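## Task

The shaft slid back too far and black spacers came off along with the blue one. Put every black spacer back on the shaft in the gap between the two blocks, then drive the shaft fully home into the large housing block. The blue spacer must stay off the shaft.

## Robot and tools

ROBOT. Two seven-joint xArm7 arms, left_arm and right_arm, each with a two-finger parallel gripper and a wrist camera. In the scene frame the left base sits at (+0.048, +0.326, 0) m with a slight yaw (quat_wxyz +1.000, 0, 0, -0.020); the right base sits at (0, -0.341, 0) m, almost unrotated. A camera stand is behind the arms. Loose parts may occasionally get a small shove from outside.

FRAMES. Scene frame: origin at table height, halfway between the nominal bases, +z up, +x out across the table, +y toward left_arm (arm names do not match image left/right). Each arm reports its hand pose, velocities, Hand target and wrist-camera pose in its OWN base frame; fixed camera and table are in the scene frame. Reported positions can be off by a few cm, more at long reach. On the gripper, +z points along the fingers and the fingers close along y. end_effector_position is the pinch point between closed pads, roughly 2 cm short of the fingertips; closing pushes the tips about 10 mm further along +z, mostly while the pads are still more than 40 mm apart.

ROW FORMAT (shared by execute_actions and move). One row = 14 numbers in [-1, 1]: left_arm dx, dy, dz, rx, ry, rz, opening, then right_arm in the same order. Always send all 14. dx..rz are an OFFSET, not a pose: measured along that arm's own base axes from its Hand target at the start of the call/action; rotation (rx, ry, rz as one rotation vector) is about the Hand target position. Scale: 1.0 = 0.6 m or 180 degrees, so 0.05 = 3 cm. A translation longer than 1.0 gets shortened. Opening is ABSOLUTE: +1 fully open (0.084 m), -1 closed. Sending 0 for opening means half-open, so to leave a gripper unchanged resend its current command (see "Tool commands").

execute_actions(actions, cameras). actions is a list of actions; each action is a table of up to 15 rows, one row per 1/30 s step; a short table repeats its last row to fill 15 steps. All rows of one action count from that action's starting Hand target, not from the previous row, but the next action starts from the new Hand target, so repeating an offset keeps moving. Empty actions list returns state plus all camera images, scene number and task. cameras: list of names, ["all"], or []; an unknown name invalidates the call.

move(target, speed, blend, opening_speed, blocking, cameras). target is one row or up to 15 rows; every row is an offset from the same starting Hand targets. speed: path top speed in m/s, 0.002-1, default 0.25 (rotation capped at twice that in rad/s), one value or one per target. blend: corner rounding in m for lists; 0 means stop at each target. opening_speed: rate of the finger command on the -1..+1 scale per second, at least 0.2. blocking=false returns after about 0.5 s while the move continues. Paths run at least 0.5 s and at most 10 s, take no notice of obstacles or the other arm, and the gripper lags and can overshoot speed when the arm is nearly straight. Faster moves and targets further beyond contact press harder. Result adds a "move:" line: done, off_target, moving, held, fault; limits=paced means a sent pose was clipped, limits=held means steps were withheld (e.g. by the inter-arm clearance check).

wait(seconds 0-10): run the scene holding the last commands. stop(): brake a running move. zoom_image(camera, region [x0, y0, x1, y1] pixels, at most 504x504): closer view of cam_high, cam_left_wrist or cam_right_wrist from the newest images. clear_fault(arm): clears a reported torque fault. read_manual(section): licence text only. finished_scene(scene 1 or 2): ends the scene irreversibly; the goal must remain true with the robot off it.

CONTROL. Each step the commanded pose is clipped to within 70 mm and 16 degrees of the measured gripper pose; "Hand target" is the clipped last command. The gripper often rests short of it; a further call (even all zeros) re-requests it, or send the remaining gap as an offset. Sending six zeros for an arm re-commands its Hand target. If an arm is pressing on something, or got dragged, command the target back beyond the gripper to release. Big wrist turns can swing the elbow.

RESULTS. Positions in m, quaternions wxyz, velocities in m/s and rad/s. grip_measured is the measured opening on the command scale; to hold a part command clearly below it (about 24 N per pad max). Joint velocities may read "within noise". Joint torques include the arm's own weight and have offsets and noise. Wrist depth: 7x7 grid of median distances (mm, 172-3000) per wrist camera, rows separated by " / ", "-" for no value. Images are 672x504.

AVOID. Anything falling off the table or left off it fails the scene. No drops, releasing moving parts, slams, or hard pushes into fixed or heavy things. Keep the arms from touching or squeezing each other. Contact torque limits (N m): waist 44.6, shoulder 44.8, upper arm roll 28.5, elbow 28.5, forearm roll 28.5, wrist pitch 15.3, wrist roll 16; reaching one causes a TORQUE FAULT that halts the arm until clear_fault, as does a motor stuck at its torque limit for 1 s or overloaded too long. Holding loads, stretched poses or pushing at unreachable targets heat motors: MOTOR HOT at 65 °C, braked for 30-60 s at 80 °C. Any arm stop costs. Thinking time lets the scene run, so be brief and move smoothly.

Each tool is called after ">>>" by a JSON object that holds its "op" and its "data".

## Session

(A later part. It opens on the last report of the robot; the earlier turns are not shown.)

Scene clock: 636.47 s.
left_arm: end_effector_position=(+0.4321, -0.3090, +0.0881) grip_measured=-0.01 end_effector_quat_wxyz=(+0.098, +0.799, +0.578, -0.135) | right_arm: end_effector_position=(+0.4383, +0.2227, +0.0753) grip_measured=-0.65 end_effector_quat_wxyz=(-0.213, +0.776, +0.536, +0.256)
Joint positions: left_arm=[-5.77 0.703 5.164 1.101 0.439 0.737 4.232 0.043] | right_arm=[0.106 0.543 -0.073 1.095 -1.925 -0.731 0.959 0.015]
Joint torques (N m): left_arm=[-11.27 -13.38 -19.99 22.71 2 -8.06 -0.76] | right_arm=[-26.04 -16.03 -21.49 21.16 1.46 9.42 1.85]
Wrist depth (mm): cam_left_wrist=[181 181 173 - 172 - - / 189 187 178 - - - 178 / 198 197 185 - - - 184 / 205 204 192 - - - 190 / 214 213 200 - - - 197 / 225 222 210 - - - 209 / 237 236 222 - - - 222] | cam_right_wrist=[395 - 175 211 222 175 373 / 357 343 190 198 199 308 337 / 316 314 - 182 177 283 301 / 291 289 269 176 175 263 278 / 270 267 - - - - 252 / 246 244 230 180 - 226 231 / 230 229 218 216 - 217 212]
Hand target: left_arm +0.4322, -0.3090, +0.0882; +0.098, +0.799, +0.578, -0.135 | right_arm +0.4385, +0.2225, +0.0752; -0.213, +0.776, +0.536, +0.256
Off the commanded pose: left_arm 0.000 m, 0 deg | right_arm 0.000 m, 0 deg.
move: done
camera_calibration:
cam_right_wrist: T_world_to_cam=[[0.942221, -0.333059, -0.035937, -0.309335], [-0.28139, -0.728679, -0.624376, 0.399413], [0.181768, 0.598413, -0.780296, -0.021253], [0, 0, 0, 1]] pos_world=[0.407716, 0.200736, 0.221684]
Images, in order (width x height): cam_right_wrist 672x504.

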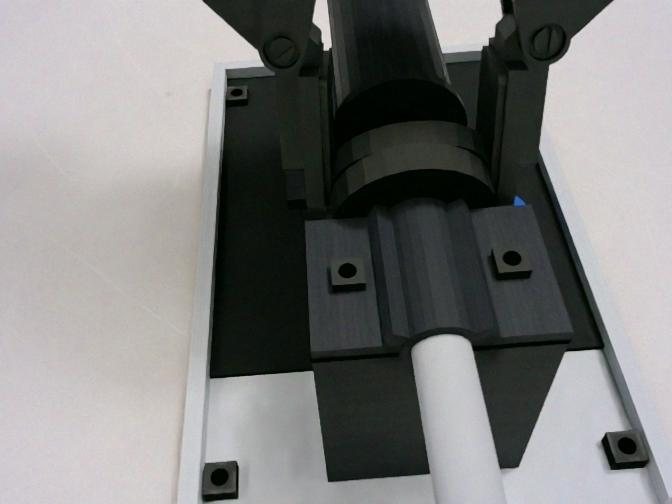

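>>> {"op": "move", "data": {"target": [-0.0012,-0.0049,0.0,0,0,0,-0.4,0,0,0,0,0,0,-1], "speed": 0.01, "cameras": ["cam_right_wrist","cam_left_wrist"]}}

>>> {"op": "zoom_image", "data": {"camera": "cam_right_wrist", "region": [300, 20, 500, 220]}}

>>> {"op": "zoom_image", "data": {"camera": "cam_left_wrist", "region": [380, 354, 580, 504]}}

Scene clock: 637.37 s.
left_arm: end_effector_position=(+0.4314, -0.3118, +0.0881) grip_measured=-0.01 end_effector_quat_wxyz=(+0.098, +0.799, +0.578, -0.135) | right_arm: end_effector_position=(+0.4383, +0.2227, +0.0753) grip_measured=-0.65 end_effector_quat_wxyz=(-0.213, +0.776, +0.536, +0.256)
Joint positions: left_arm=[-5.778 0.704 5.167 1.104 0.44 0.736 4.227 0.043] | right_arm=[0.106 0.543 -0.073 1.095 -1.925 -0.731 0.959 0.015]
Joint torques (N m): left_arm=[-15.21 -14.82 -31.81 30.53 0.39 -9.48 -0.88] | right_arm=[-24.89 -17.65 -21.33 22.09 3.73 9.46 1.79]
Wrist depth (mm): cam_left_wrist=[181 181 173 - - - - / 189 187 178 - - - 178 / 197 197 184 - - - 184 / 204 204 192 - - - 189 / 214 213 199 - - - 196 / 225 221 209 - - - 208 / 236 235 221 - - - 221] | cam_right_wrist=[395 - 173 211 215 173 373 / 357 344 187 198 199 308 337 / 316 314 - 181 177 284 301 / 291 289 269 176 175 263 278 / 269 268 - - - - 252 / 245 245 231 180 - 225 230 / 230 229 217 216 - 216 212]
Hand target: left_arm +0.4314, -0.3119, +0.0882; +0.098, +0.799, +0.578, -0.135 | right_arm +0.4385, +0.2225, +0.0752; -0.213, +0.776, +0.536, +0.256
Off the commanded pose: left_arm 0.000 m, 0 deg | right_arm 0.000 m, 0 deg.
move: done
camera_calibration:
cam_left_wrist: T_world_to_cam=[[0.9504, -0.309993, -0.025396, -0.469889], [-0.286548, -0.904418, 0.316098, -0.112734], [-0.120957, -0.293142, -0.948387, 0.180743], [0, 0, 0, 1]] pos_world=[0.43614, -0.194637, 0.195116]
cam_right_wrist: T_world_to_cam=[[0.942221, -0.333059, -0.035937, -0.309335], [-0.28139, -0.728679, -0.624376, 0.399413], [0.181768, 0.598413, -0.780296, -0.021253], [0, 0, 0, 1]] pos_world=[0.407716, 0.200736, 0.221684]
Images, in order (width x height): cam_left_wrist 672x504, cam_right_wrist 672x504.

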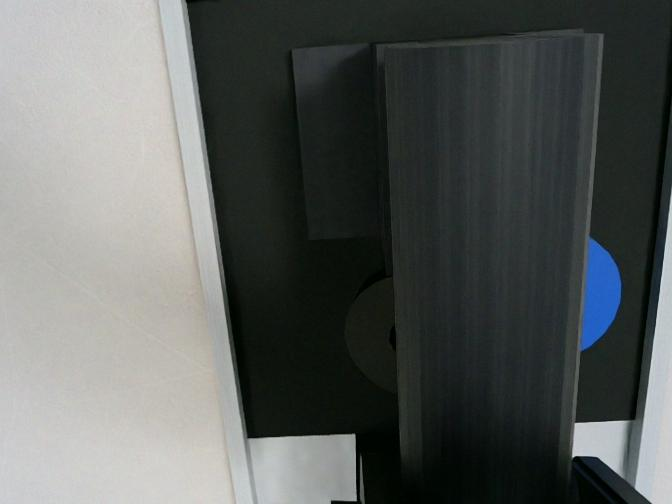

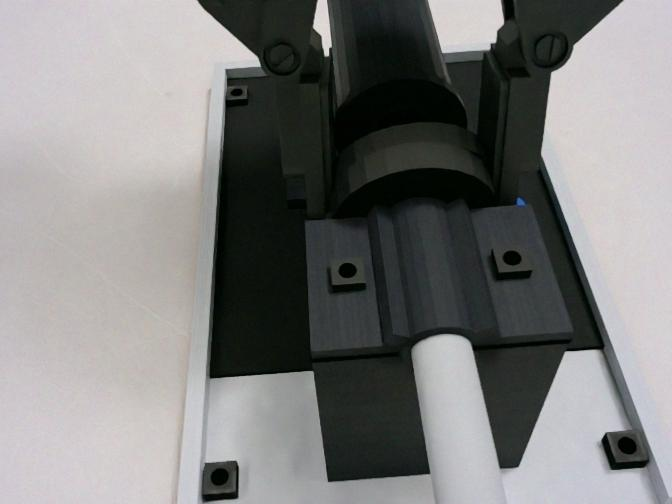

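Scaled by 2.520 from the camera's 672x504 image, which has a finer 960x720 frame.

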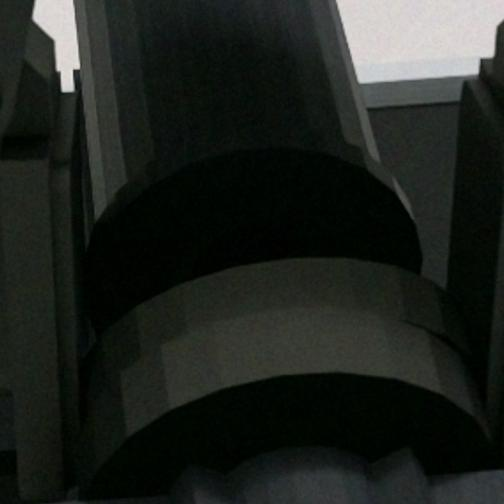

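Scaled by 2.520 from the camera's 672x504 image, which has a finer 960x720 frame.

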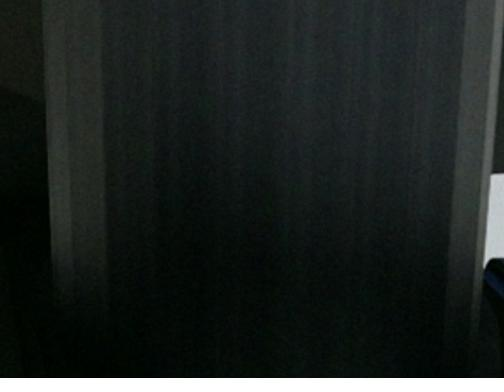

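>>> {"op": "move", "data": {"target": [0,0,0,0,0,0,-0.4,0.0018,0.0064,0,0,0,0,-1], "speed": 0.01, "cameras": ["cam_right_wrist"]}}

>>> {"op": "zoom_image", "data": {"camera": "cam_right_wrist", "region": [300, 20, 500, 220]}}

Scene clock: 638.30 s.
left_arm: end_effector_position=(+0.4315, -0.3119, +0.0882) grip_measured=-0.01 end_effector_quat_wxyz=(+0.098, +0.799, +0.578, -0.135) | right_arm: end_effector_position=(+0.4389, +0.2263, +0.0751) grip_measured=-0.65 end_effector_quat_wxyz=(-0.214, +0.776, +0.536, +0.255)
Joint positions: left_arm=[-5.778 0.704 5.167 1.104 0.44 0.736 4.227 0.043] | right_arm=[0.114 0.547 -0.072 1.102 -1.925 -0.728 0.968 0.015]
Joint torques (N m): left_arm=[-13.78 -16.22 -35.64 29.54 -0.56 -8.83 -0.69] | right_arm=[4.61 -15.04 1.21 33.1 14.05 9.95 2.18]
Wrist depth (mm): cam_left_wrist=[181 181 173 - - - - / 189 187 178 - - - 178 / 197 197 184 - - - 184 / 204 204 192 - - - 190 / 213 213 200 - - - 196 / 224 221 209 - - - 208 / 236 235 221 - - - 222] | cam_right_wrist=[393 - - 210 213 - 369 / 355 342 185 196 197 308 334 / 315 313 282 183 176 282 299 / 289 288 - 179 175 261 276 / 268 266 - - - - 251 / 244 243 232 176 - 224 229 / 229 228 217 215 - 215 211]
Hand target: left_arm +0.4314, -0.3119, +0.0882; +0.098, +0.799, +0.578, -0.135 | right_arm +0.4396, +0.2263, +0.0752; -0.213, +0.776, +0.536, +0.256
Off the commanded pose: left_arm 0.000 m, 0 deg | right_arm 0.001 m, 0 deg.
move: done
camera_calibration:
cam_right_wrist: T_world_to_cam=[[0.942452, -0.332299, -0.0369039, -0.30893], [-0.281451, -0.728934, -0.624051, 0.402205], [0.180471, 0.598525, -0.780511, -0.0230785], [0, 0, 0, 1]] pos_world=[0.408518, 0.204337, 0.221583]
Images, in order (width x height): cam_right_wrist 672x504.

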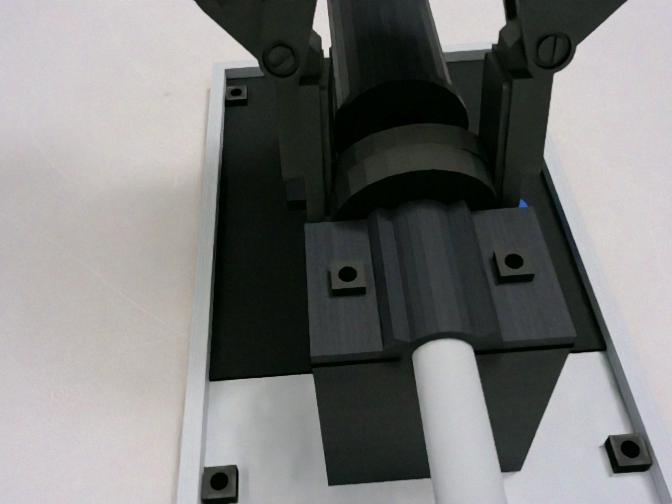

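Scaled by 2.520 from the camera's 672x504 image, which has a finer 960x720 frame.

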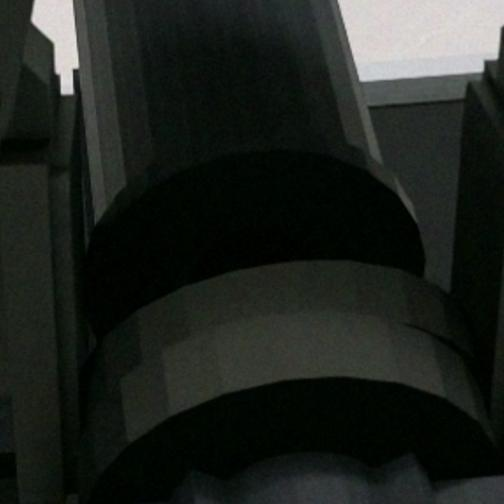

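>>> {"op": "move", "data": {"target": [0,0,0,0,0,0,-0.4,0.0022,0.008,0,0,0,0,-1], "speed": 0.01}}

>>> {"op": "move", "data": {"target": [0,0,0,0,0,0,-0.4,0.0013,0.0048,0,0,0,0,-1], "speed": 0.01, "cameras": ["cam_right_wrist"]}}

>>> {"op": "zoom_image", "data": {"camera": "cam_right_wrist", "region": [300, 20, 500, 220]}}

Scene clock: 639.20 s.
left_arm: end_effector_position=(+0.4315, -0.3119, +0.0882) grip_measured=-0.01 end_effector_quat_wxyz=(+0.098, +0.799, +0.578, -0.135) | right_arm: end_effector_position=(+0.4401, +0.2309, +0.0747) grip_measured=-0.65 end_effector_quat_wxyz=(-0.213, +0.776, +0.536, +0.255)
Joint positions: left_arm=[-5.778 0.704 5.167 1.104 0.44 0.736 4.227 0.043] | right_arm=[0.122 0.551 -0.069 1.111 -1.924 -0.722 0.979 0.015]
Joint torques (N m): left_arm=[-11.51 -17.78 -38.61 28.34 -1.79 -7.7 -0.58] | right_arm=[6.57 -18.56 4.78 37.3 13.88 8.46 2.4]
Wrist depth (mm): cam_left_wrist=[181 181 173 - - - - / 189 187 178 - - - 178 / 197 197 184 - - - 183 / 204 204 192 - - - 190 / 214 213 199 - - - 196 / 224 221 210 - - - 208 / 237 235 221 - - - 222] | cam_right_wrist=[379 - - 207 211 - 367 / 352 337 - 196 195 306 333 / 313 310 191 178 173 280 298 / 287 286 - 177 - 262 274 / 267 265 - - - - 248 / 243 242 229 - - 224 228 / 228 227 218 197 - 211 210]
Hand target: left_arm +0.4314, -0.3119, +0.0882; +0.098, +0.799, +0.578, -0.135 | right_arm +0.4409, +0.2311, +0.0752; -0.213, +0.776, +0.536, +0.256
Off the commanded pose: left_arm 0.000 m, 0 deg | right_arm 0.001 m, 0 deg.
move: done

Scene clock: 639.90 s.
left_arm: end_effector_position=(+0.4315, -0.3119, +0.0882) grip_measured=-0.01 end_effector_quat_wxyz=(+0.098, +0.799, +0.578, -0.135) | right_arm: end_effector_position=(+0.4409, +0.2338, +0.0747) grip_measured=-0.66 end_effector_quat_wxyz=(-0.213, +0.776, +0.536, +0.255)
Joint positions: left_arm=[-5.778 0.704 5.167 1.104 0.44 0.736 4.227 0.043] | right_arm=[0.127 0.554 -0.067 1.116 -1.924 -0.719 0.986 0.015]
Joint torques (N m): left_arm=[-9.94 -19.2 -40.21 26.92 -2.24 -6.96 -0.38] | right_arm=[5.68 -20.41 4.39 37.68 12.75 6.86 2.34]
Wrist depth (mm): cam_left_wrist=[181 181 173 - - - - / 189 187 178 - - - 178 / 197 197 184 - - - 184 / 205 204 192 - - - 190 / 214 213 199 - - - 196 / 224 222 209 - - - 208 / 236 236 222 - - - 222] | cam_right_wrist=[389 - - 207 215 - 366 / 351 338 - 198 195 316 333 / 312 310 187 178 - 273 298 / 287 285 - 173 - 260 274 / 266 264 - - - - 249 / 243 241 228 - - 223 228 / 228 227 216 189 - 210 210]
Hand target: left_arm +0.4314, -0.3119, +0.0882; +0.098, +0.799, +0.578, -0.135 | right_arm +0.4417, +0.2340, +0.0752; -0.213, +0.776, +0.536, +0.256
Off the commanded pose: left_arm 0.000 m, 0 deg | right_arm 0.001 m, 0 deg.
move: done
camera_calibration:
cam_right_wrist: T_world_to_cam=[[0.94217, -0.333128, -0.0366247, -0.308044], [-0.282146, -0.729476, -0.623104, 0.408259], [0.180856, 0.597404, -0.781281, -0.0281856], [0, 0, 0, 1]] pos_world=[0.410516, 0.212035, 0.221085]
Images, in order (width x height): cam_right_wrist 672x504.

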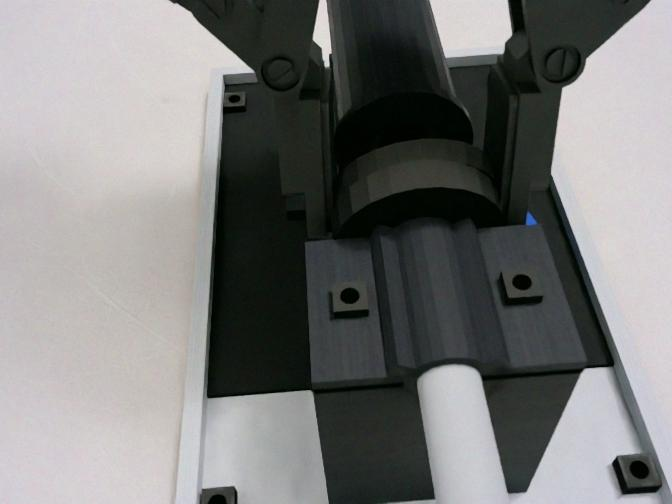

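Scaled by 2.520 from the camera's 672x504 image, which has a finer 960x720 frame.

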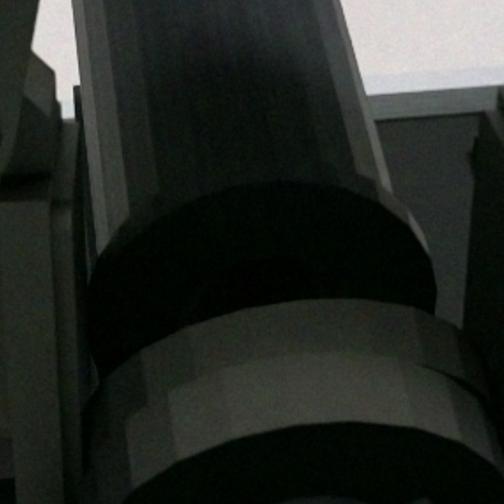

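>>> {"op": "move", "data": {"target": [0,0,0,0,0,0,0.12,0,0,0,0,0,0,-1], "opening_speed": 0.3, "cameras": ["cam_right_wrist"]}}

>>> {"op": "zoom_image", "data": {"camera": "cam_right_wrist", "region": [300, 20, 500, 220]}}

Scene clock: 642.17 s.
left_arm: end_effector_position=(+0.4315, -0.3120, +0.0882) grip_measured=+0.11 end_effector_quat_wxyz=(+0.098, +0.799, +0.578, -0.135) | right_arm: end_effector_position=(+0.4410, +0.2339, +0.0748) grip_measured=-0.66 end_effector_quat_wxyz=(-0.213, +0.776, +0.536, +0.255)
Joint positions: left_arm=[-5.778 0.704 5.167 1.104 0.44 0.735 4.227 0.049] | right_arm=[0.126 0.554 -0.066 1.117 -1.925 -0.719 0.987 0.015]
Joint torques (N m): left_arm=[-3.45 -20.16 -12.39 14.06 -0.02 -0.21 0.06] | right_arm=[-8.7 -22.75 2.3 36.74 11.67 6.76 2.3]
Wrist depth (mm): cam_left_wrist=[182 181 - - - - - / 189 187 179 - - - 178 / 198 197 185 - - - 185 / 205 204 193 - - - 191 / 214 214 200 - - 192 197 / 225 222 210 - - 212 210 / 237 237 230 - - - 223] | cam_right_wrist=[392 - - 214 211 - 365 / 353 340 - - 195 317 332 / 313 310 - 176 - 269 297 / 288 286 - 174 - 260 274 / 266 265 - - - - 248 / 243 242 229 - - 223 228 / 228 227 216 188 - 210 210]
Hand target: left_arm +0.4314, -0.3119, +0.0882; +0.098, +0.799, +0.578, -0.135 | right_arm +0.4417, +0.2340, +0.0752; -0.213, +0.776, +0.536, +0.256
Off the commanded pose: left_arm 0.000 m, 0 deg | right_arm 0.001 m, 0 deg.
move: done
camera_calibration:
cam_right_wrist: T_world_to_cam=[[0.942071, -0.333397, -0.0367129, -0.307983], [-0.28235, -0.729187, -0.62335, 0.408499], [0.181052, 0.597606, -0.781081, -0.0283529], [0, 0, 0, 1]] pos_world=[0.410615, 0.212135, 0.221184]
Images, in order (width x height): cam_right_wrist 672x504.

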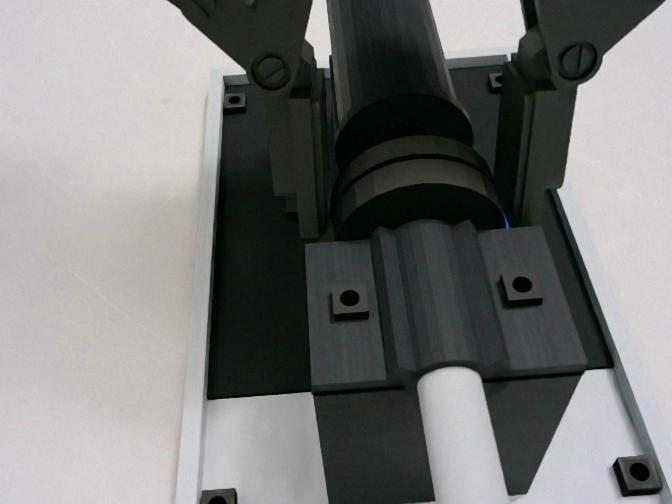

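Scaled by 2.520 from the camera's 672x504 image, which has a finer 960x720 frame.

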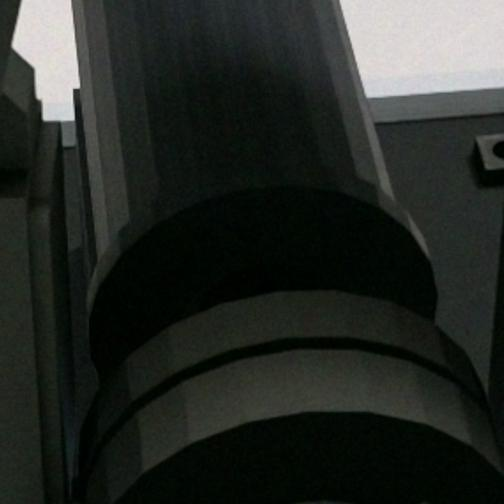

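>>> {"op": "move", "data": {"target": [[0,0,0,0,0,0,0.3,0,0,0,0,0,0,-1],[0,0.01,0.16,0,0,0,0.3,0,0,0,0,0,0,-1]], "speed": 0.08, "cameras": ["cam_left_wrist","cam_right_wrist"]}}

>>> {"op": "zoom_image", "data": {"camera": "cam_left_wrist", "region": [330, 304, 580, 504]}}

Scene clock: 644.47 s.
left_arm: end_effector_position=(+0.4314, -0.3059, +0.1841) grip_measured=+0.29 end_effector_quat_wxyz=(+0.098, +0.799, +0.578, -0.135) | right_arm: end_effector_position=(+0.4410, +0.2339, +0.0748) grip_measured=-0.66 end_effector_quat_wxyz=(-0.213, +0.776, +0.536, +0.255)
Joint positions: left_arm=[-5.616 0.578 4.95 1.177 0.296 0.944 4.273 0.056] | right_arm=[0.126 0.554 -0.066 1.117 -1.925 -0.719 0.987 0.015]
Joint torques (N m): left_arm=[5.95 -16.97 -20.3 23.71 -2.21 0.09 1.19] | right_arm=[-8.86 -26.18 2.47 36.87 11.48 7.07 2.35]
Wrist depth (mm): cam_left_wrist=[272 272 264 260 257 259 266 / 284 283 277 268 187 270 280 / 296 296 289 286 195 279 292 / 307 307 305 296 203 294 302 / 321 321 316 312 211 305 312 / 337 336 335 320 220 322 331 / 355 350 349 343 242 346 345] | cam_right_wrist=[391 386 385 214 223 372 368 / 352 340 324 - 195 326 333 / 312 310 296 175 - 282 297 / 288 286 - 173 - 260 274 / 266 265 - - - - 248 / 244 242 229 - - 223 228 / 228 227 216 189 - 211 210]
Hand target: left_arm +0.4314, -0.3059, +0.1842; +0.098, +0.799, +0.578, -0.135 | right_arm +0.4417, +0.2340, +0.0752; -0.213, +0.776, +0.536, +0.256
Off the commanded pose: left_arm 0.000 m, 0 deg | right_arm 0.001 m, 0 deg.
move: done
camera_calibration:
cam_left_wrist: T_world_to_cam=[[0.950367, -0.310099, -0.025325, -0.465554], [-0.286655, -0.904343, 0.316218, -0.137746], [-0.120961, -0.293263, -0.948349, 0.273473], [0, 0, 0, 1]] pos_world=[0.436041, -0.188737, 0.291116]
cam_right_wrist: T_world_to_cam=[[0.942054, -0.333454, -0.0366403, -0.30798], [-0.282346, -0.72917, -0.623371, 0.408498], [0.181149, 0.597595, -0.781067, -0.0283932], [0, 0, 0, 1]] pos_world=[0.410615, 0.212135, 0.221185]
Images, in order (width x height): cam_left_wrist 672x504, cam_right_wrist 672x504.

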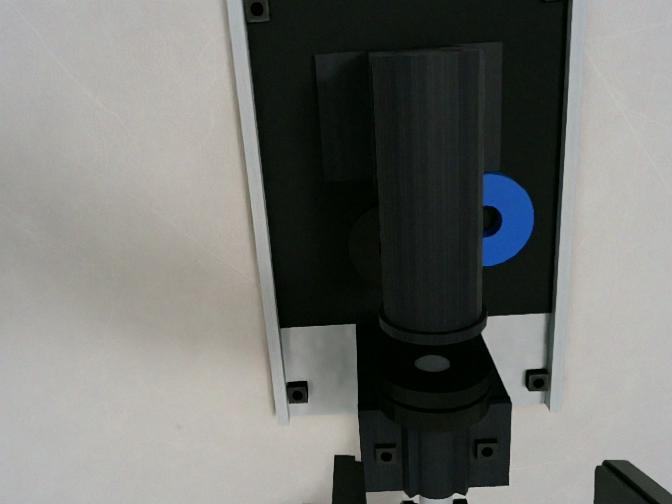

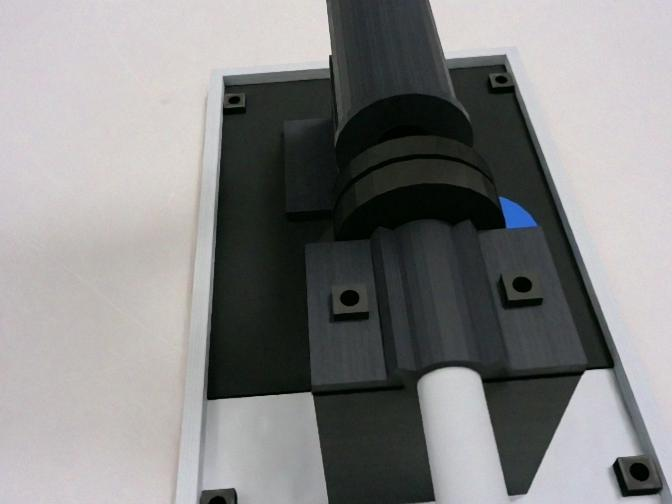

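Scaled by 2.016 from the camera's 672x504 image, which has a finer 960x720 frame.

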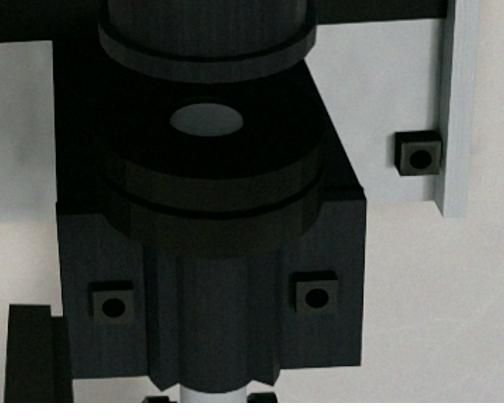

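>>> {"op": "move", "data": {"target": [[0.1,0.02,0.1,0.0825,0.105,-0.008,-1,0,0,0,0,0,0,-1],[0.17,0.0085,-0.05,0.165,0.211,-0.016,-1,0,0,0,0,0,0,-1]], "blend": 0.03, "speed": 0.2, "cameras": ["cam_left_wrist","cam_right_wrist"]}}

Scene clock: 649.67 s.
left_arm: end_effector_position=(+0.5326, -0.3003, +0.1540) grip_measured=-1.00 end_effector_quat_wxyz=(-0.097, +0.739, +0.635, -0.201) | right_arm: end_effector_position=(+0.4410, +0.2339, +0.0748) grip_measured=-0.66 end_effector_quat_wxyz=(-0.213, +0.776, +0.536, +0.255)
Joint positions: left_arm=[-6.286 1.296 4.873 2.428 0.88 1.916 4.064 0] | right_arm=[0.126 0.554 -0.066 1.117 -1.925 -0.718 0.987 0.015]
Joint torques (N m): left_arm=[-6.96 -28.37 -20.03 9.77 1.47 0.59 -0.66] | right_arm=[-8.62 -29.26 2.64 36.86 11.49 6.98 2.28]
Wrist depth (mm): cam_left_wrist=[361 333 306 287 269 252 238 / 372 343 302 285 266 252 243 / 385 355 212 249 270 260 248 / 397 366 210 250 276 265 253 / 407 378 217 283 278 271 257 / 421 389 221 304 290 276 263 / 437 401 235 251 301 284 269] | cam_right_wrist=[391 387 384 214 223 371 368 / 352 340 323 - 195 325 333 / 312 310 296 176 - 282 298 / 287 286 - 174 - 260 274 / 267 265 - - - - 248 / 243 242 228 - - 223 228 / 228 227 216 188 - 210 210]
Hand target: left_arm +0.5334, -0.3008, +0.1542; -0.229, +0.734, +0.598, -0.225 | right_arm +0.4417, +0.2340, +0.0752; -0.213, +0.776, +0.536, +0.256
Off the commanded pose: left_arm 0.001 m, 25 deg; orientation clipped | right_arm 0.001 m, 0 deg.
joint sent to its limit (left arm) — joint 1 (waist), lower limit. The joint targets are off in orientation, not in position.
move: off_target (left_arm); limits=paced
camera_calibration:
cam_left_wrist: T_world_to_cam=[[0.891562, -0.164787, -0.421856, -0.424786], [-0.107529, -0.981843, 0.156277, -0.188098], [-0.439949, -0.0939691, -0.893093, 0.479993], [0, 0, 0, 1]] pos_world=[0.569669, -0.209577, 0.278875]
cam_right_wrist: T_world_to_cam=[[0.942045, -0.333478, -0.0366614, -0.307966], [-0.282378, -0.729159, -0.62337, 0.408508], [0.181148, 0.597595, -0.781067, -0.028393], [0, 0, 0, 1]] pos_world=[0.410615, 0.212135, 0.221185]
Images, in order (width x height): cam_left_wrist 672x504, cam_right_wrist 672x504.

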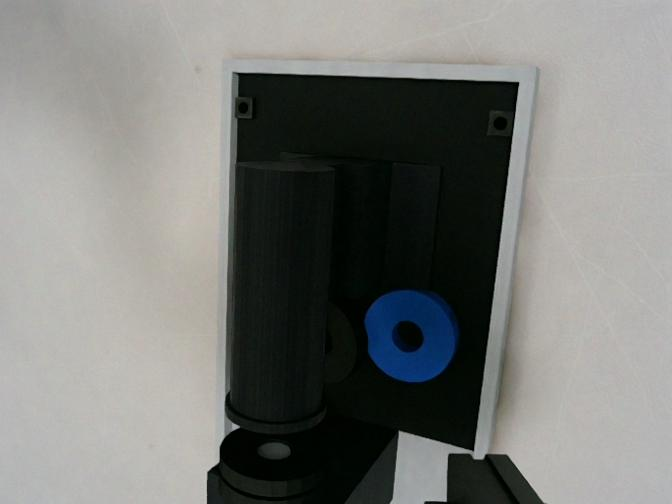

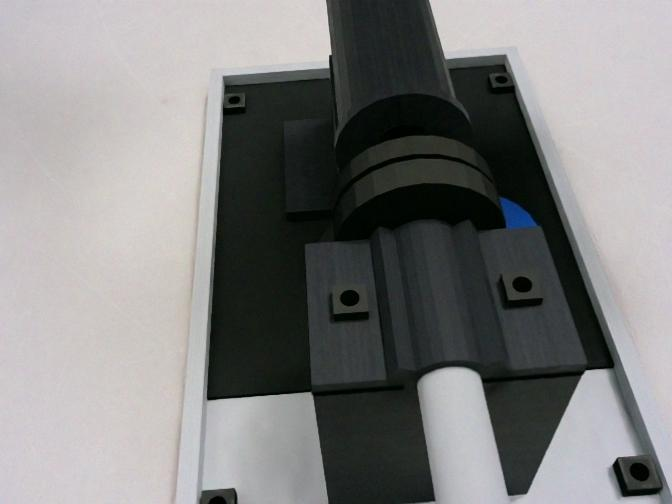

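>>> {"op": "move", "data": {"target": [[-0.1,0.1,0.15,-0.05,-0.07,0,0,0,0,0,0,0,0,-0.3],[-0.289,0.3013,0.2263,-0.1336,-0.1761,-0.001,0,-0.034,-0.122,0.155,0,0,0,-0.3],[-0.289,0.3013,0.2263,-0.1336,-0.1761,-0.001,0,-0.16,-0.05,0.2,0.024,-0.0675,-0.237,0],[-0.289,0.3013,0.2263,-0.1336,-0.1761,-0.001,0,-0.154,0.2547,0.075,0.048,-0.135,-0.474,0]], "blend": [0,0.02,0.03,0], "speed": 0.3, "cameras": ["cam_right_wrist","cam_high"]}}

Scene clock: 657.90 s.
left_arm: end_effector_position=(+0.3600, -0.1200, +0.2899) grip_measured=-0.01 end_effector_quat_wxyz=(+0.097, +0.799, +0.577, -0.136) | right_arm: end_effector_position=(+0.3493, +0.3868, +0.1202) grip_measured=-0.01 end_effector_quat_wxyz=(+0.070, +0.849, -0.116, +0.510)
Joint positions: left_arm=[-5.016 1.324 4.15 1.024 0.785 1.67 3.968 0.044] | right_arm=[-0.763 -1.037 1.843 0.892 -0.225 0.485 1.777 0.044]
Joint torques (N m): left_arm=[6.04 -9.49 -26.43 6.78 0.91 -3.53 1] | right_arm=[-6.25 5.62 -15.26 9.57 3.49 1.59 0.69]
Wrist depth (mm): cam_left_wrist=[372 372 370 369 366 366 364 / 389 388 387 384 384 381 381 / 407 404 403 398 400 398 398 / 422 421 417 416 414 404 402 / 441 440 437 435 430 411 405 / 463 461 458 456 452 436 425 / 488 480 472 332 467 456 446] | cam_right_wrist=[1253 1278 1327 1375 1449 1513 1593 / 1320 1350 1408 1493 1503 1574 1619 / 623 627 635 644 647 655 656 / 512 515 520 524 528 531 533 / 435 437 440 441 446 448 451 / 361 243 244 243 242 244 255 / 320 265 263 289 304 242 317]
Hand target: left_arm +0.3600, -0.1200, +0.2899; +0.097, +0.799, +0.577, -0.136 | right_arm +0.3493, +0.3868, +0.1202; +0.070, +0.849, -0.116, +0.510
Off the commanded pose: left_arm 0.000 m, 0 deg | right_arm 0.000 m, 0 deg.
move: done; blend cut to 0 m at target 3
camera_calibration:
cam_right_wrist: T_world_to_cam=[[-0.274881, -0.961269, 0.0200601, 0.492167], [-0.458443, 0.112698, -0.881549, 0.289326], [0.845145, -0.251517, -0.471666, -0.00827894], [0, 0, 0, 1]] pos_world=[0.274923, 0.438416, 0.241277]
Images, in order (width x height): cam_high 672x504, cam_right_wrist 672x504.

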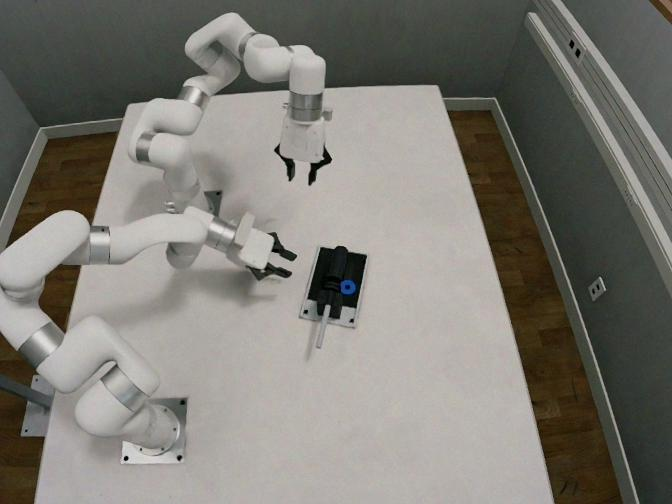

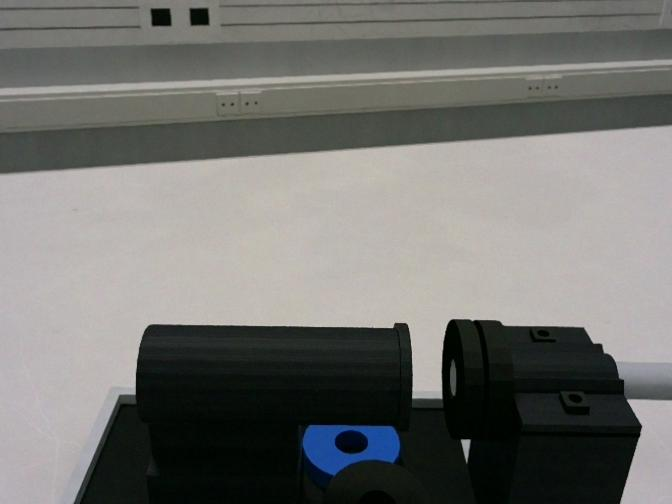

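>>> {"op": "move", "data": {"target": [[0,0,0,0,0,0,0,0.03,-0.008,-0.12,0,0,0,-1],[0,0,0,0,0,0,0,0.1568,-0.0333,-0.127,0,0,0,-1],[0,0,0,0,0,0,0,0.1568,-0.0333,-0.134,0,0,0,-1]], "blend": [0.01,0,0], "speed": [0.2,0.08,0.01], "cameras": ["cam_right_wrist"]}}

Scene clock: 661.13 s.
left_arm: end_effector_position=(+0.3600, -0.1200, +0.2899) grip_measured=-0.01 end_effector_quat_wxyz=(+0.097, +0.799, +0.577, -0.136) | right_arm: end_effector_position=(+0.4436, +0.3669, +0.0403) grip_measured=-1.00 end_effector_quat_wxyz=(+0.070, +0.849, -0.116, +0.510)
Joint positions: left_arm=[-5.016 1.324 4.15 1.024 0.785 1.67 3.968 0.044] | right_arm=[-1.123 -1.233 2.001 1.023 -0.211 0.241 1.825 0]
Joint torques (N m): left_arm=[6.27 -9.29 -26.24 6.58 0.32 -3.1 1.05] | right_arm=[-14.96 1.75 6.18 2.61 3.31 -4.15 1.56]
Wrist depth (mm): cam_left_wrist=[372 371 370 369 365 366 365 / 389 387 386 385 383 381 381 / 406 404 403 399 400 398 397 / 421 420 417 416 415 403 403 / 441 438 436 435 429 412 407 / 463 461 458 452 367 415 427 / 487 480 473 328 351 399 446] | cam_right_wrist=[1194 1235 1276 1337 1380 1422 1487 / 1166 1213 561 1292 627 576 644 / 425 427 431 435 439 442 445 / 369 372 374 376 378 382 384 / - - - - - - - / - - - - - - - / - - - 195 190 202 -]
Hand target: left_arm +0.3600, -0.1200, +0.2899; +0.097, +0.799, +0.577, -0.136 | right_arm +0.4434, +0.3668, +0.0398; +0.070, +0.849, -0.116, +0.510
Off the commanded pose: left_arm 0.000 m, 0 deg | right_arm 0.001 m, 0 deg.
move: done
camera_calibration:
cam_right_wrist: T_world_to_cam=[[-0.274981, -0.961252, 0.01949, 0.500658], [-0.457888, 0.113107, -0.881786, 0.26389], [0.845414, -0.251398, -0.471248, -0.130847], [0, 0, 0, 1]] pos_world=[0.369124, 0.418516, 0.161275]
Images, in order (width x height): cam_right_wrist 672x504.

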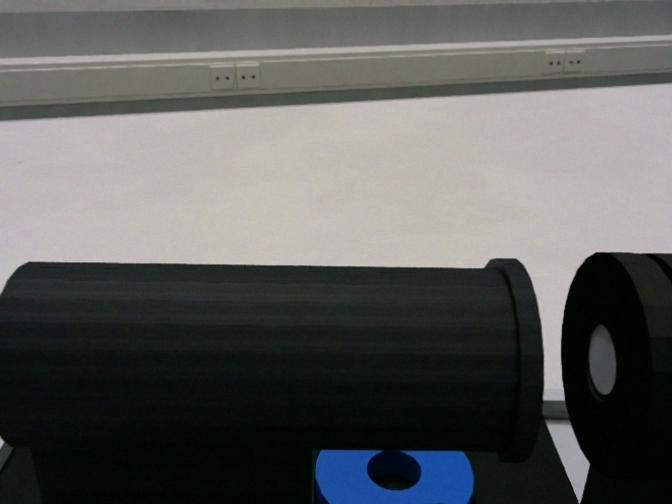

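>>> {"op": "move", "data": {"target": [[0,0,0,0,0,0,0,0,0,-0.0012,0,0,0,-1],[0,0,0,0,0,0,0,-0.040,0.011,-0.0012,0,0,0,-1],[0,0,0,0,0,0,0,-0.040,0.011,0.03,0,0,0,-1],[0,0,0,0,0,0,0,-0.15,0.041,0.13,0,0,0,-1]], "speed": [0.01,0.04,0.06,0.2], "cameras": ["cam_right_wrist"]}}

Scene clock: 664.40 s.
left_arm: end_effector_position=(+0.3600, -0.1200, +0.2899) grip_measured=-0.01 end_effector_quat_wxyz=(+0.097, +0.799, +0.577, -0.136) | right_arm: end_effector_position=(+0.3534, +0.3914, +0.1178) grip_measured=-1.00 end_effector_quat_wxyz=(+0.070, +0.849, -0.116, +0.510)
Joint positions: left_arm=[-5.016 1.324 4.15 1.024 0.785 1.67 3.968 0.044] | right_arm=[-0.788 -1.044 1.856 0.914 -0.223 0.485 1.777 0]
Joint torques (N m): left_arm=[6.01 -9.72 -25.79 6.28 -0.29 -2.77 1.05] | right_arm=[6.47 15.49 -19.88 3.23 -1.62 1.58 -1.24]
Wrist depth (mm): cam_left_wrist=[372 371 371 369 365 366 365 / 388 388 386 384 383 381 380 / 407 406 403 399 400 400 397 / 421 420 419 416 414 405 403 / 440 439 438 436 430 412 407 / 463 460 458 456 452 439 427 / 488 479 470 470 471 455 447] | cam_right_wrist=[1241 1269 1322 1388 1446 1506 1607 / 1312 1348 1411 1480 1509 1543 1615 / 615 624 629 634 640 646 650 / 505 511 514 517 522 524 528 / 429 432 435 437 463 442 447 / 373 239 239 240 323 238 244 / 316 295 259 298 311 243 244]
Hand target: left_arm +0.3600, -0.1200, +0.2899; +0.097, +0.799, +0.577, -0.136 | right_arm +0.3534, +0.3914, +0.1178; +0.070, +0.849, -0.116, +0.510
Off the commanded pose: left_arm 0.000 m, 0 deg | right_arm 0.000 m, 0 deg.
move: done
camera_calibration:
cam_right_wrist: T_world_to_cam=[[-0.27492, -0.961255, 0.0201895, 0.49774], [-0.45846, 0.112604, -0.881552, 0.28853], [0.845123, -0.251612, -0.471654, -0.0117205], [0, 0, 0, 1]] pos_world=[0.279023, 0.443016, 0.238777]
Images, in order (width x height): cam_right_wrist 672x504.

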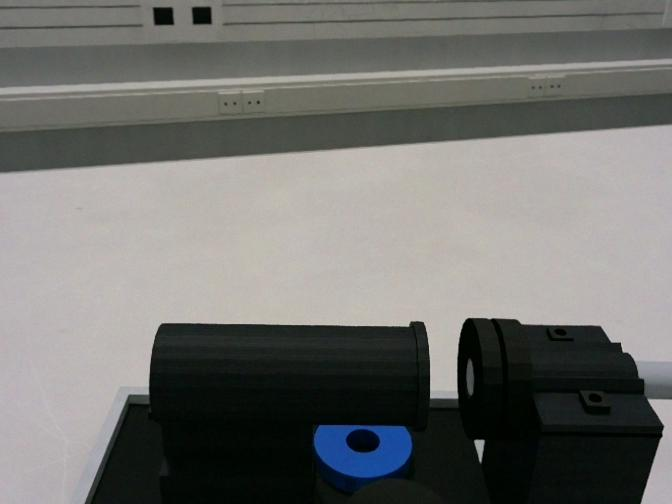

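>>> {"op": "move", "data": {"target": [[0,0,0,0,0,0,0,0.03,-0.01,-0.115,0,0,0,-1],[0,0,0,0,0,0,0,0.1357,-0.0422,-0.123,0,0,0,-1],[0,0,0,0,0,0,0,0.1357,-0.0422,-0.1315,0,0,0,-1],[0,0,0,0,0,0,0,0.0907,-0.0297,-0.1315,0,0,0,-1],[0,0,0,0,0,0,0,0.0907,-0.0297,-0.1,0,0,0,-1],[0,0,0,0,0,0,0,-0.03,0.004,0.08,0,0,0,-1]], "blend": [0.01,0,0,0,0.01,0], "speed": [0.2,0.08,0.01,0.04,0.06,0.2], "cameras": ["cam_right_wrist"]}}

Scene clock: 669.23 s.
left_arm: end_effector_position=(+0.3600, -0.1200, +0.2899) grip_measured=-0.01 end_effector_quat_wxyz=(+0.097, +0.799, +0.577, -0.136) | right_arm: end_effector_position=(+0.3354, +0.3938, +0.1658) grip_measured=-1.00 end_effector_quat_wxyz=(+0.070, +0.849, -0.116, +0.510)
Joint positions: left_arm=[-5.016 1.324 4.15 1.024 0.785 1.67 3.968 0.044] | right_arm=[-0.671 -0.969 1.746 0.901 -0.242 0.581 1.718 0]
Joint torques (N m): left_arm=[6.29 -10.37 -25.06 6.56 -0.52 -2.44 1.01] | right_arm=[6.5 14.12 -19.03 4.69 -1.93 1.51 -1.33]
Wrist depth (mm): cam_left_wrist=[374 372 370 369 366 366 365 / 389 387 387 385 383 382 380 / 406 404 402 398 400 397 397 / 421 420 417 416 415 405 402 / 440 438 437 435 429 413 406 / 462 459 459 457 450 434 426 / 486 480 479 474 473 457 446] | cam_right_wrist=[1271 1300 1361 1408 1462 1519 1589 / 1327 1388 1428 1468 1536 1611 1686 / 1422 1465 1506 765 771 775 783 / 611 612 615 622 625 631 634 / 515 518 522 524 528 532 535 / 446 450 450 287 457 440 443 / 380 350 278 278 276 275 375]
Hand target: left_arm +0.3600, -0.1200, +0.2899; +0.097, +0.799, +0.577, -0.136 | right_arm +0.3354, +0.3938, +0.1658; +0.070, +0.849, -0.116, +0.510
Off the commanded pose: left_arm 0.000 m, 0 deg | right_arm 0.000 m, 0 deg.
move: done; blend cut to 0.0095 m at target 5
camera_calibration:
cam_right_wrist: T_world_to_cam=[[-0.27492, -0.961255, 0.0201895, 0.494129], [-0.45846, 0.112604, -0.881552, 0.322322], [0.845123, -0.251612, -0.471654, 0.0267349], [0, 0, 0, 1]] pos_world=[0.261023, 0.445416, 0.286777]
Images, in order (width x height): cam_right_wrist 672x504.

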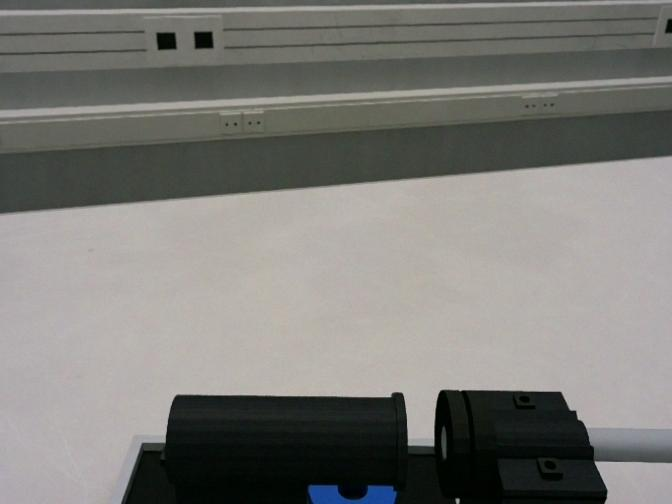

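>>> {"op": "move", "data": {"target": [0.1,-0.15,0.03,0,0,0,0,-0.05,0,0,0,0,0,-1], "speed": 0.25, "cameras": ["cam_left_wrist"]}}

Scene clock: 670.40 s.
left_arm: end_effector_position=(+0.4201, -0.2100, +0.3079) grip_measured=-0.01 end_effector_quat_wxyz=(+0.097, +0.799, +0.577, -0.136) | right_arm: end_effector_position=(+0.3054, +0.3938, +0.1658) grip_measured=-1.00 end_effector_quat_wxyz=(+0.070, +0.849, -0.116, +0.510)
Joint positions: left_arm=[-5.347 1.15 4.302 1.309 0.794 1.59 3.946 0.044] | right_arm=[-0.577 -0.963 1.731 0.875 -0.231 0.637 1.74 0]
Joint torques (N m): left_arm=[-6.99 -18.83 -19.3 14.13 -2.33 -0.45 1.15] | right_arm=[6.57 13.84 -18.85 4.68 2.98 1.46 1.49]
Wrist depth (mm): cam_left_wrist=[390 388 386 387 384 383 382 / 406 404 405 399 397 397 399 / 424 423 421 412 402 409 414 / 442 438 437 430 415 418 431 / 459 459 457 450 350 441 450 / 479 481 477 472 376 462 471 / 271 294 499 497 391 491 490] | cam_right_wrist=[1300 1337 1372 1443 1477 1546 1638 / 1345 1411 1455 1493 1557 1653 1745 / 1425 1480 755 765 767 775 778 / 612 616 620 623 627 628 640 / 514 517 522 526 527 531 535 / 446 305 305 305 301 341 424 / 380 358 323 363 362 302 390]
Hand target: left_arm +0.4200, -0.2100, +0.3079; +0.097, +0.799, +0.577, -0.136 | right_arm +0.3054, +0.3938, +0.1658; +0.070, +0.849, -0.116, +0.510
Off the commanded pose: left_arm 0.000 m, 0 deg | right_arm 0.000 m, 0 deg.
move: done
camera_calibration:
cam_left_wrist: T_world_to_cam=[[0.950004, -0.311066, -0.0270098, -0.421477], [-0.287012, -0.904045, 0.316745, -0.0933561], [-0.122947, -0.293157, -0.948126, 0.41843], [0, 0, 0, 1]] pos_world=[0.425055, -0.0928397, 0.414911]
Images, in order (width x height): cam_left_wrist 672x504.

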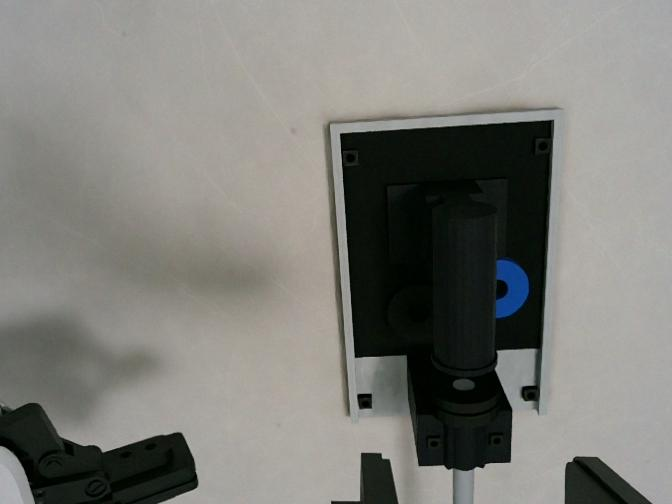

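>>> {"op": "move", "data": {"target": [[0,0,0,0,0,0,0,0.1087,-0.0303,-0.1602,0,0,0,0.35],[0,0,0,0,0,0,0,0.2362,-0.0658,-0.2305,0,0,0,0.35],[0,0,0,0,0,0,0,0.2362,-0.0658,-0.2305,0,0,0,-0.4]], "blend": [0.01,0,0], "speed": [0.2,0.06,0.1], "cameras": ["cam_left_wrist"]}}

>>> {"op": "zoom_image", "data": {"camera": "cam_left_wrist", "region": [300, 204, 560, 444]}}

Scene clock: 673.17 s.
left_arm: end_effector_position=(+0.4200, -0.2100, +0.3079) grip_measured=-0.01 end_effector_quat_wxyz=(+0.097, +0.799, +0.577, -0.136) | right_arm: end_effector_position=(+0.4064, +0.3835, +0.0377) grip_measured=+0.34 end_effector_quat_wxyz=(+0.055, +0.853, -0.093, +0.511)
Joint positions: left_arm=[-5.347 1.15 4.302 1.31 0.794 1.591 3.946 0.044] | right_arm=[-1.016 -1.223 1.999 0.969 -0.214 0.235 1.848 0.059]
Joint torques (N m): left_arm=[-7.19 -19.09 -19.56 13.68 -2.5 -0.4 1.1] | right_arm=[6.6 10.39 -20.7 2.02 1.35 0.02 0.06]
Wrist depth (mm): cam_left_wrist=[390 389 388 387 385 383 383 / 406 404 404 399 397 395 399 / 424 423 421 411 402 408 416 / 440 438 432 426 415 417 430 / 451 341 353 446 351 442 450 / 311 333 361 425 374 462 471 / 311 501 498 497 390 494 492] | cam_right_wrist=[1228 1269 1290 1353 1394 1428 1509 / 523 580 535 593 601 552 556 / - - 449 452 456 458 464 / - - - - - - - / 272 181 179 178 246 - - / 223 181 179 181 220 230 208 / 199 188 186 187 192 199 197]
Hand target: left_arm +0.4200, -0.2100, +0.3079; +0.097, +0.799, +0.577, -0.136 | right_arm +0.4064, +0.3835, +0.0377; +0.055, +0.853, -0.093, +0.511 (not the last commanded pose)
Tool commands: left_gripper/opening=+0.0 right_gripper/opening=+0.35
Off the commanded pose: left_arm 0.000 m, 0 deg | right_arm 0.051 m, 3 deg.
TORQUE FAULT: the external load on joint 1 (waist) of the right arm reached its load limit, and that arm stopped. The contact can be on any part of that arm beyond that joint, not only on its tool. A torque fault puts only its own arm into a fault stop. That arm's remaining commands of this call were not run. The hold on joint 1 (waist) of that arm was moved back by the arm itself, up to 3 degrees, as the stop began. That arm is still stopped at the end of this call. While its stop runs, that arm, its gripper or tool too, takes no new command.
CLEAR FAULT: the right arm stays stopped (state 4) until you call clear_fault(arm="right_arm").
End effector pose when the fault began: right_arm: position (+0.4256, +0.3618, +0.0380), quat_wxyz (+0.068, +0.850, -0.115, +0.509)
Joint positions when the fault began: right_arm=[-1.066 -1.223 1.999 0.968 -0.214 0.236 1.848 0.059]
move: fault (right_arm); path passed 1 of 3 targets; target 3's new opening was not sent
camera_calibration:
cam_left_wrist: T_world_to_cam=[[0.949966, -0.31118, -0.0270673, -0.421448], [-0.287099, -0.904007, 0.316774, -0.0933273], [-0.123043, -0.293153, -0.948115, 0.418466], [0, 0, 0, 1]] pos_world=[0.425056, -0.09284, 0.41491]
Images, in order (width x height): cam_left_wrist 672x504.

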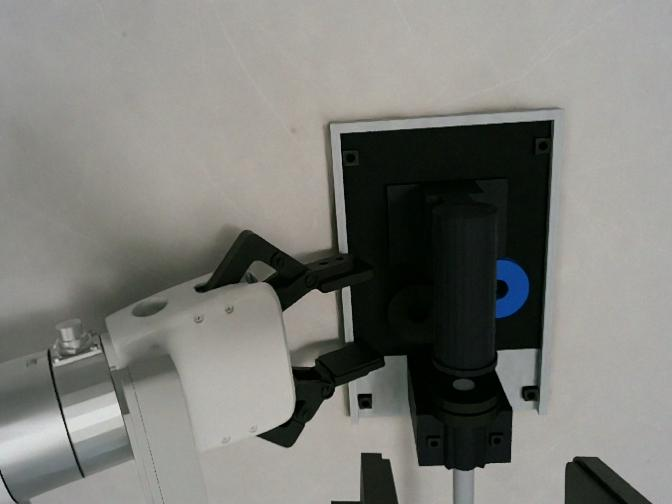

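Scaled by 1.938 from the camera's 672x504 image, which has a finer 960x720 frame.

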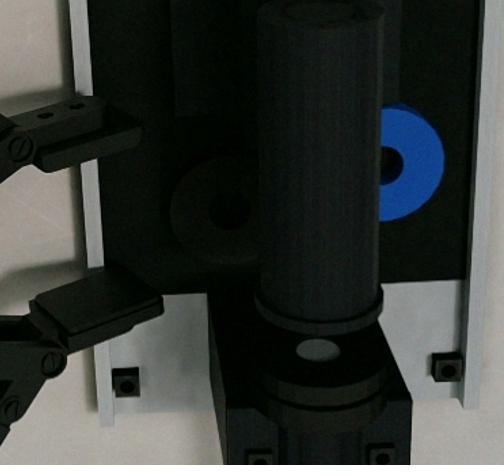

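>>> {"op": "clear_fault", "data": {"arm": "right_arm"}}

>>> {"op": "move", "data": {"target": [[0,0,0,0,0,0,0,-0.02,0.006,0.03,0,0,-0.0176,-1],[0,0,0,0,0,0,0,0.0585,-0.0443,0.02,0,0,-0.0176,-1],[0,0,0,0,0,0,0,0.0585,-0.0443,0.001,0,0,-0.0176,-1],[0,0,0,0,0,0,0,0.012,-0.031,0.001,0,0,-0.0176,-1],[0,0,0,0,0,0,0,0.012,-0.031,0.03,0,0,-0.0176,-1],[0,0,0,0,0,0,0,-0.168,0.0172,0.2135,0,0,-0.0176,-1]], "speed": [0.1,0.08,0.01,0.04,0.06,0.2], "cameras": ["cam_left_wrist"]}}

Scene clock: 673.67 s.
left_arm: end_effector_position=(+0.4200, -0.2100, +0.3079) grip_measured=-0.01 end_effector_quat_wxyz=(+0.097, +0.799, +0.577, -0.136) | right_arm: end_effector_position=(+0.4064, +0.3835, +0.0377) grip_measured=+0.34 end_effector_quat_wxyz=(+0.055, +0.853, -0.093, +0.511)
Joint positions: left_arm=[-5.347 1.15 4.302 1.31 0.794 1.591 3.946 0.044] | right_arm=[-1.016 -1.223 1.999 0.969 -0.214 0.235 1.848 0.059]
Joint torques (N m): left_arm=[-7.23 -18.99 -19.53 14.01 -2.48 -0.41 1.02] | right_arm=[6.36 10.58 -20.51 1.98 1.23 -0.01 0.08]
Wrist depth (mm): cam_left_wrist=[390 389 387 385 384 384 382 / 406 405 404 398 397 396 398 / 424 423 422 413 402 408 415 / 439 440 431 426 414 419 431 / 451 341 354 446 350 442 450 / 311 333 361 423 374 463 471 / 311 501 500 497 390 492 493] | cam_right_wrist=[1226 1269 1320 1320 1394 1431 1474 / 526 584 536 591 602 555 555 / - - 449 451 457 462 464 / - - - - - - - / 271 181 179 178 246 - - / 223 181 179 182 220 230 208 / 200 188 186 187 192 199 197]
Hand target: left_arm +0.4200, -0.2100, +0.3079; +0.097, +0.799, +0.577, -0.136 | right_arm +0.4064, +0.3835, +0.0377; +0.055, +0.853, -0.093, +0.511 (not the last commanded pose)
Tool commands: left_gripper/opening=+0.0 right_gripper/opening=+0.35
Off the commanded pose: left_arm 0.000 m, 0 deg | right_arm 0.051 m, 3 deg.
TORQUE FAULT, CONTINUED: the right arm's stop, for the torque fault of joint 1 (waist) that an earlier result reported, is over. The call counts as one of the actions that you can send in this scene. The hold on joint 1 (waist) of that arm was moved back by the arm itself, up to 3 degrees, as the stop began. That arm's target is now where it stood when the stop ended, not its last command. That arm's gripper keeps its grip as last carried out, and that arm accepts commands again: back off and push less far.
CLEAR FAULT: your call cleared the right arm's torque fault. If a joint's load stays at its limit, that arm stops again at once.

Scene clock: 679.37 s.
left_arm: end_effector_position=(+0.4200, -0.2100, +0.3079) grip_measured=-0.01 end_effector_quat_wxyz=(+0.097, +0.799, +0.577, -0.136) | right_arm: end_effector_position=(+0.3056, +0.3938, +0.1658) grip_measured=-1.00 end_effector_quat_wxyz=(+0.069, +0.850, -0.116, +0.509)
Joint positions: left_arm=[-5.347 1.15 4.302 1.31 0.794 1.591 3.946 0.044] | right_arm=[-0.577 -0.961 1.73 0.874 -0.23 0.634 1.738 0]
Joint torques (N m): left_arm=[-7.34 -19.15 -19.59 14.09 -2.52 -0.32 1.05] | right_arm=[6.89 13.46 -18.8 4.78 -1.99 1.57 -1.43]
Wrist depth (mm): cam_left_wrist=[389 389 387 386 383 383 382 / 405 404 403 398 396 395 398 / 423 423 420 412 402 408 415 / 442 440 436 429 414 419 430 / 462 459 456 451 350 442 449 / 478 479 478 473 374 462 473 / 272 290 499 497 390 492 491] | cam_right_wrist=[1288 1320 1375 1431 1471 1529 1611 / 1356 1414 1446 1513 1567 1673 1732 / 1425 1477 748 755 764 767 770 / 605 611 614 620 625 625 630 / 516 516 522 524 526 527 532 / 446 305 305 305 300 315 424 / 380 358 323 363 349 302 389]
Hand target: left_arm +0.4200, -0.2100, +0.3079; +0.097, +0.799, +0.577, -0.136 | right_arm +0.3056, +0.3938, +0.1658; +0.069, +0.850, -0.116, +0.509
Off the commanded pose: left_arm 0.000 m, 0 deg | right_arm 0.000 m, 0 deg.
move: done
camera_calibration:
cam_left_wrist: T_world_to_cam=[[0.949966, -0.31118, -0.0270673, -0.421448], [-0.287099, -0.904007, 0.316774, -0.0933273], [-0.123043, -0.293153, -0.948115, 0.418466], [0, 0, 0, 1]] pos_world=[0.425056, -0.09284, 0.41491]
Images, in order (width x height): cam_left_wrist 672x504.

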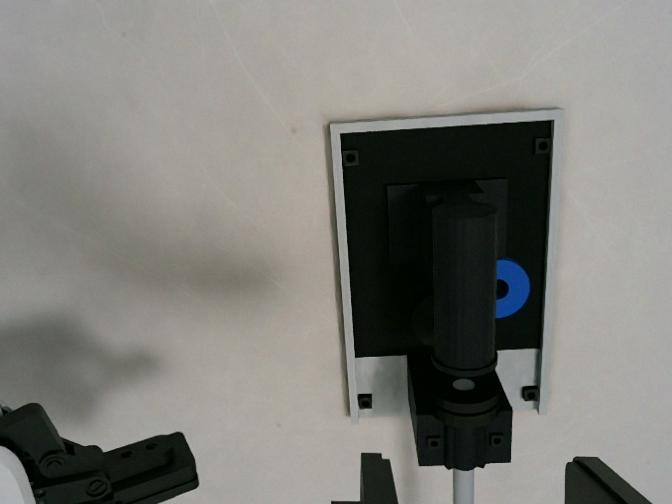

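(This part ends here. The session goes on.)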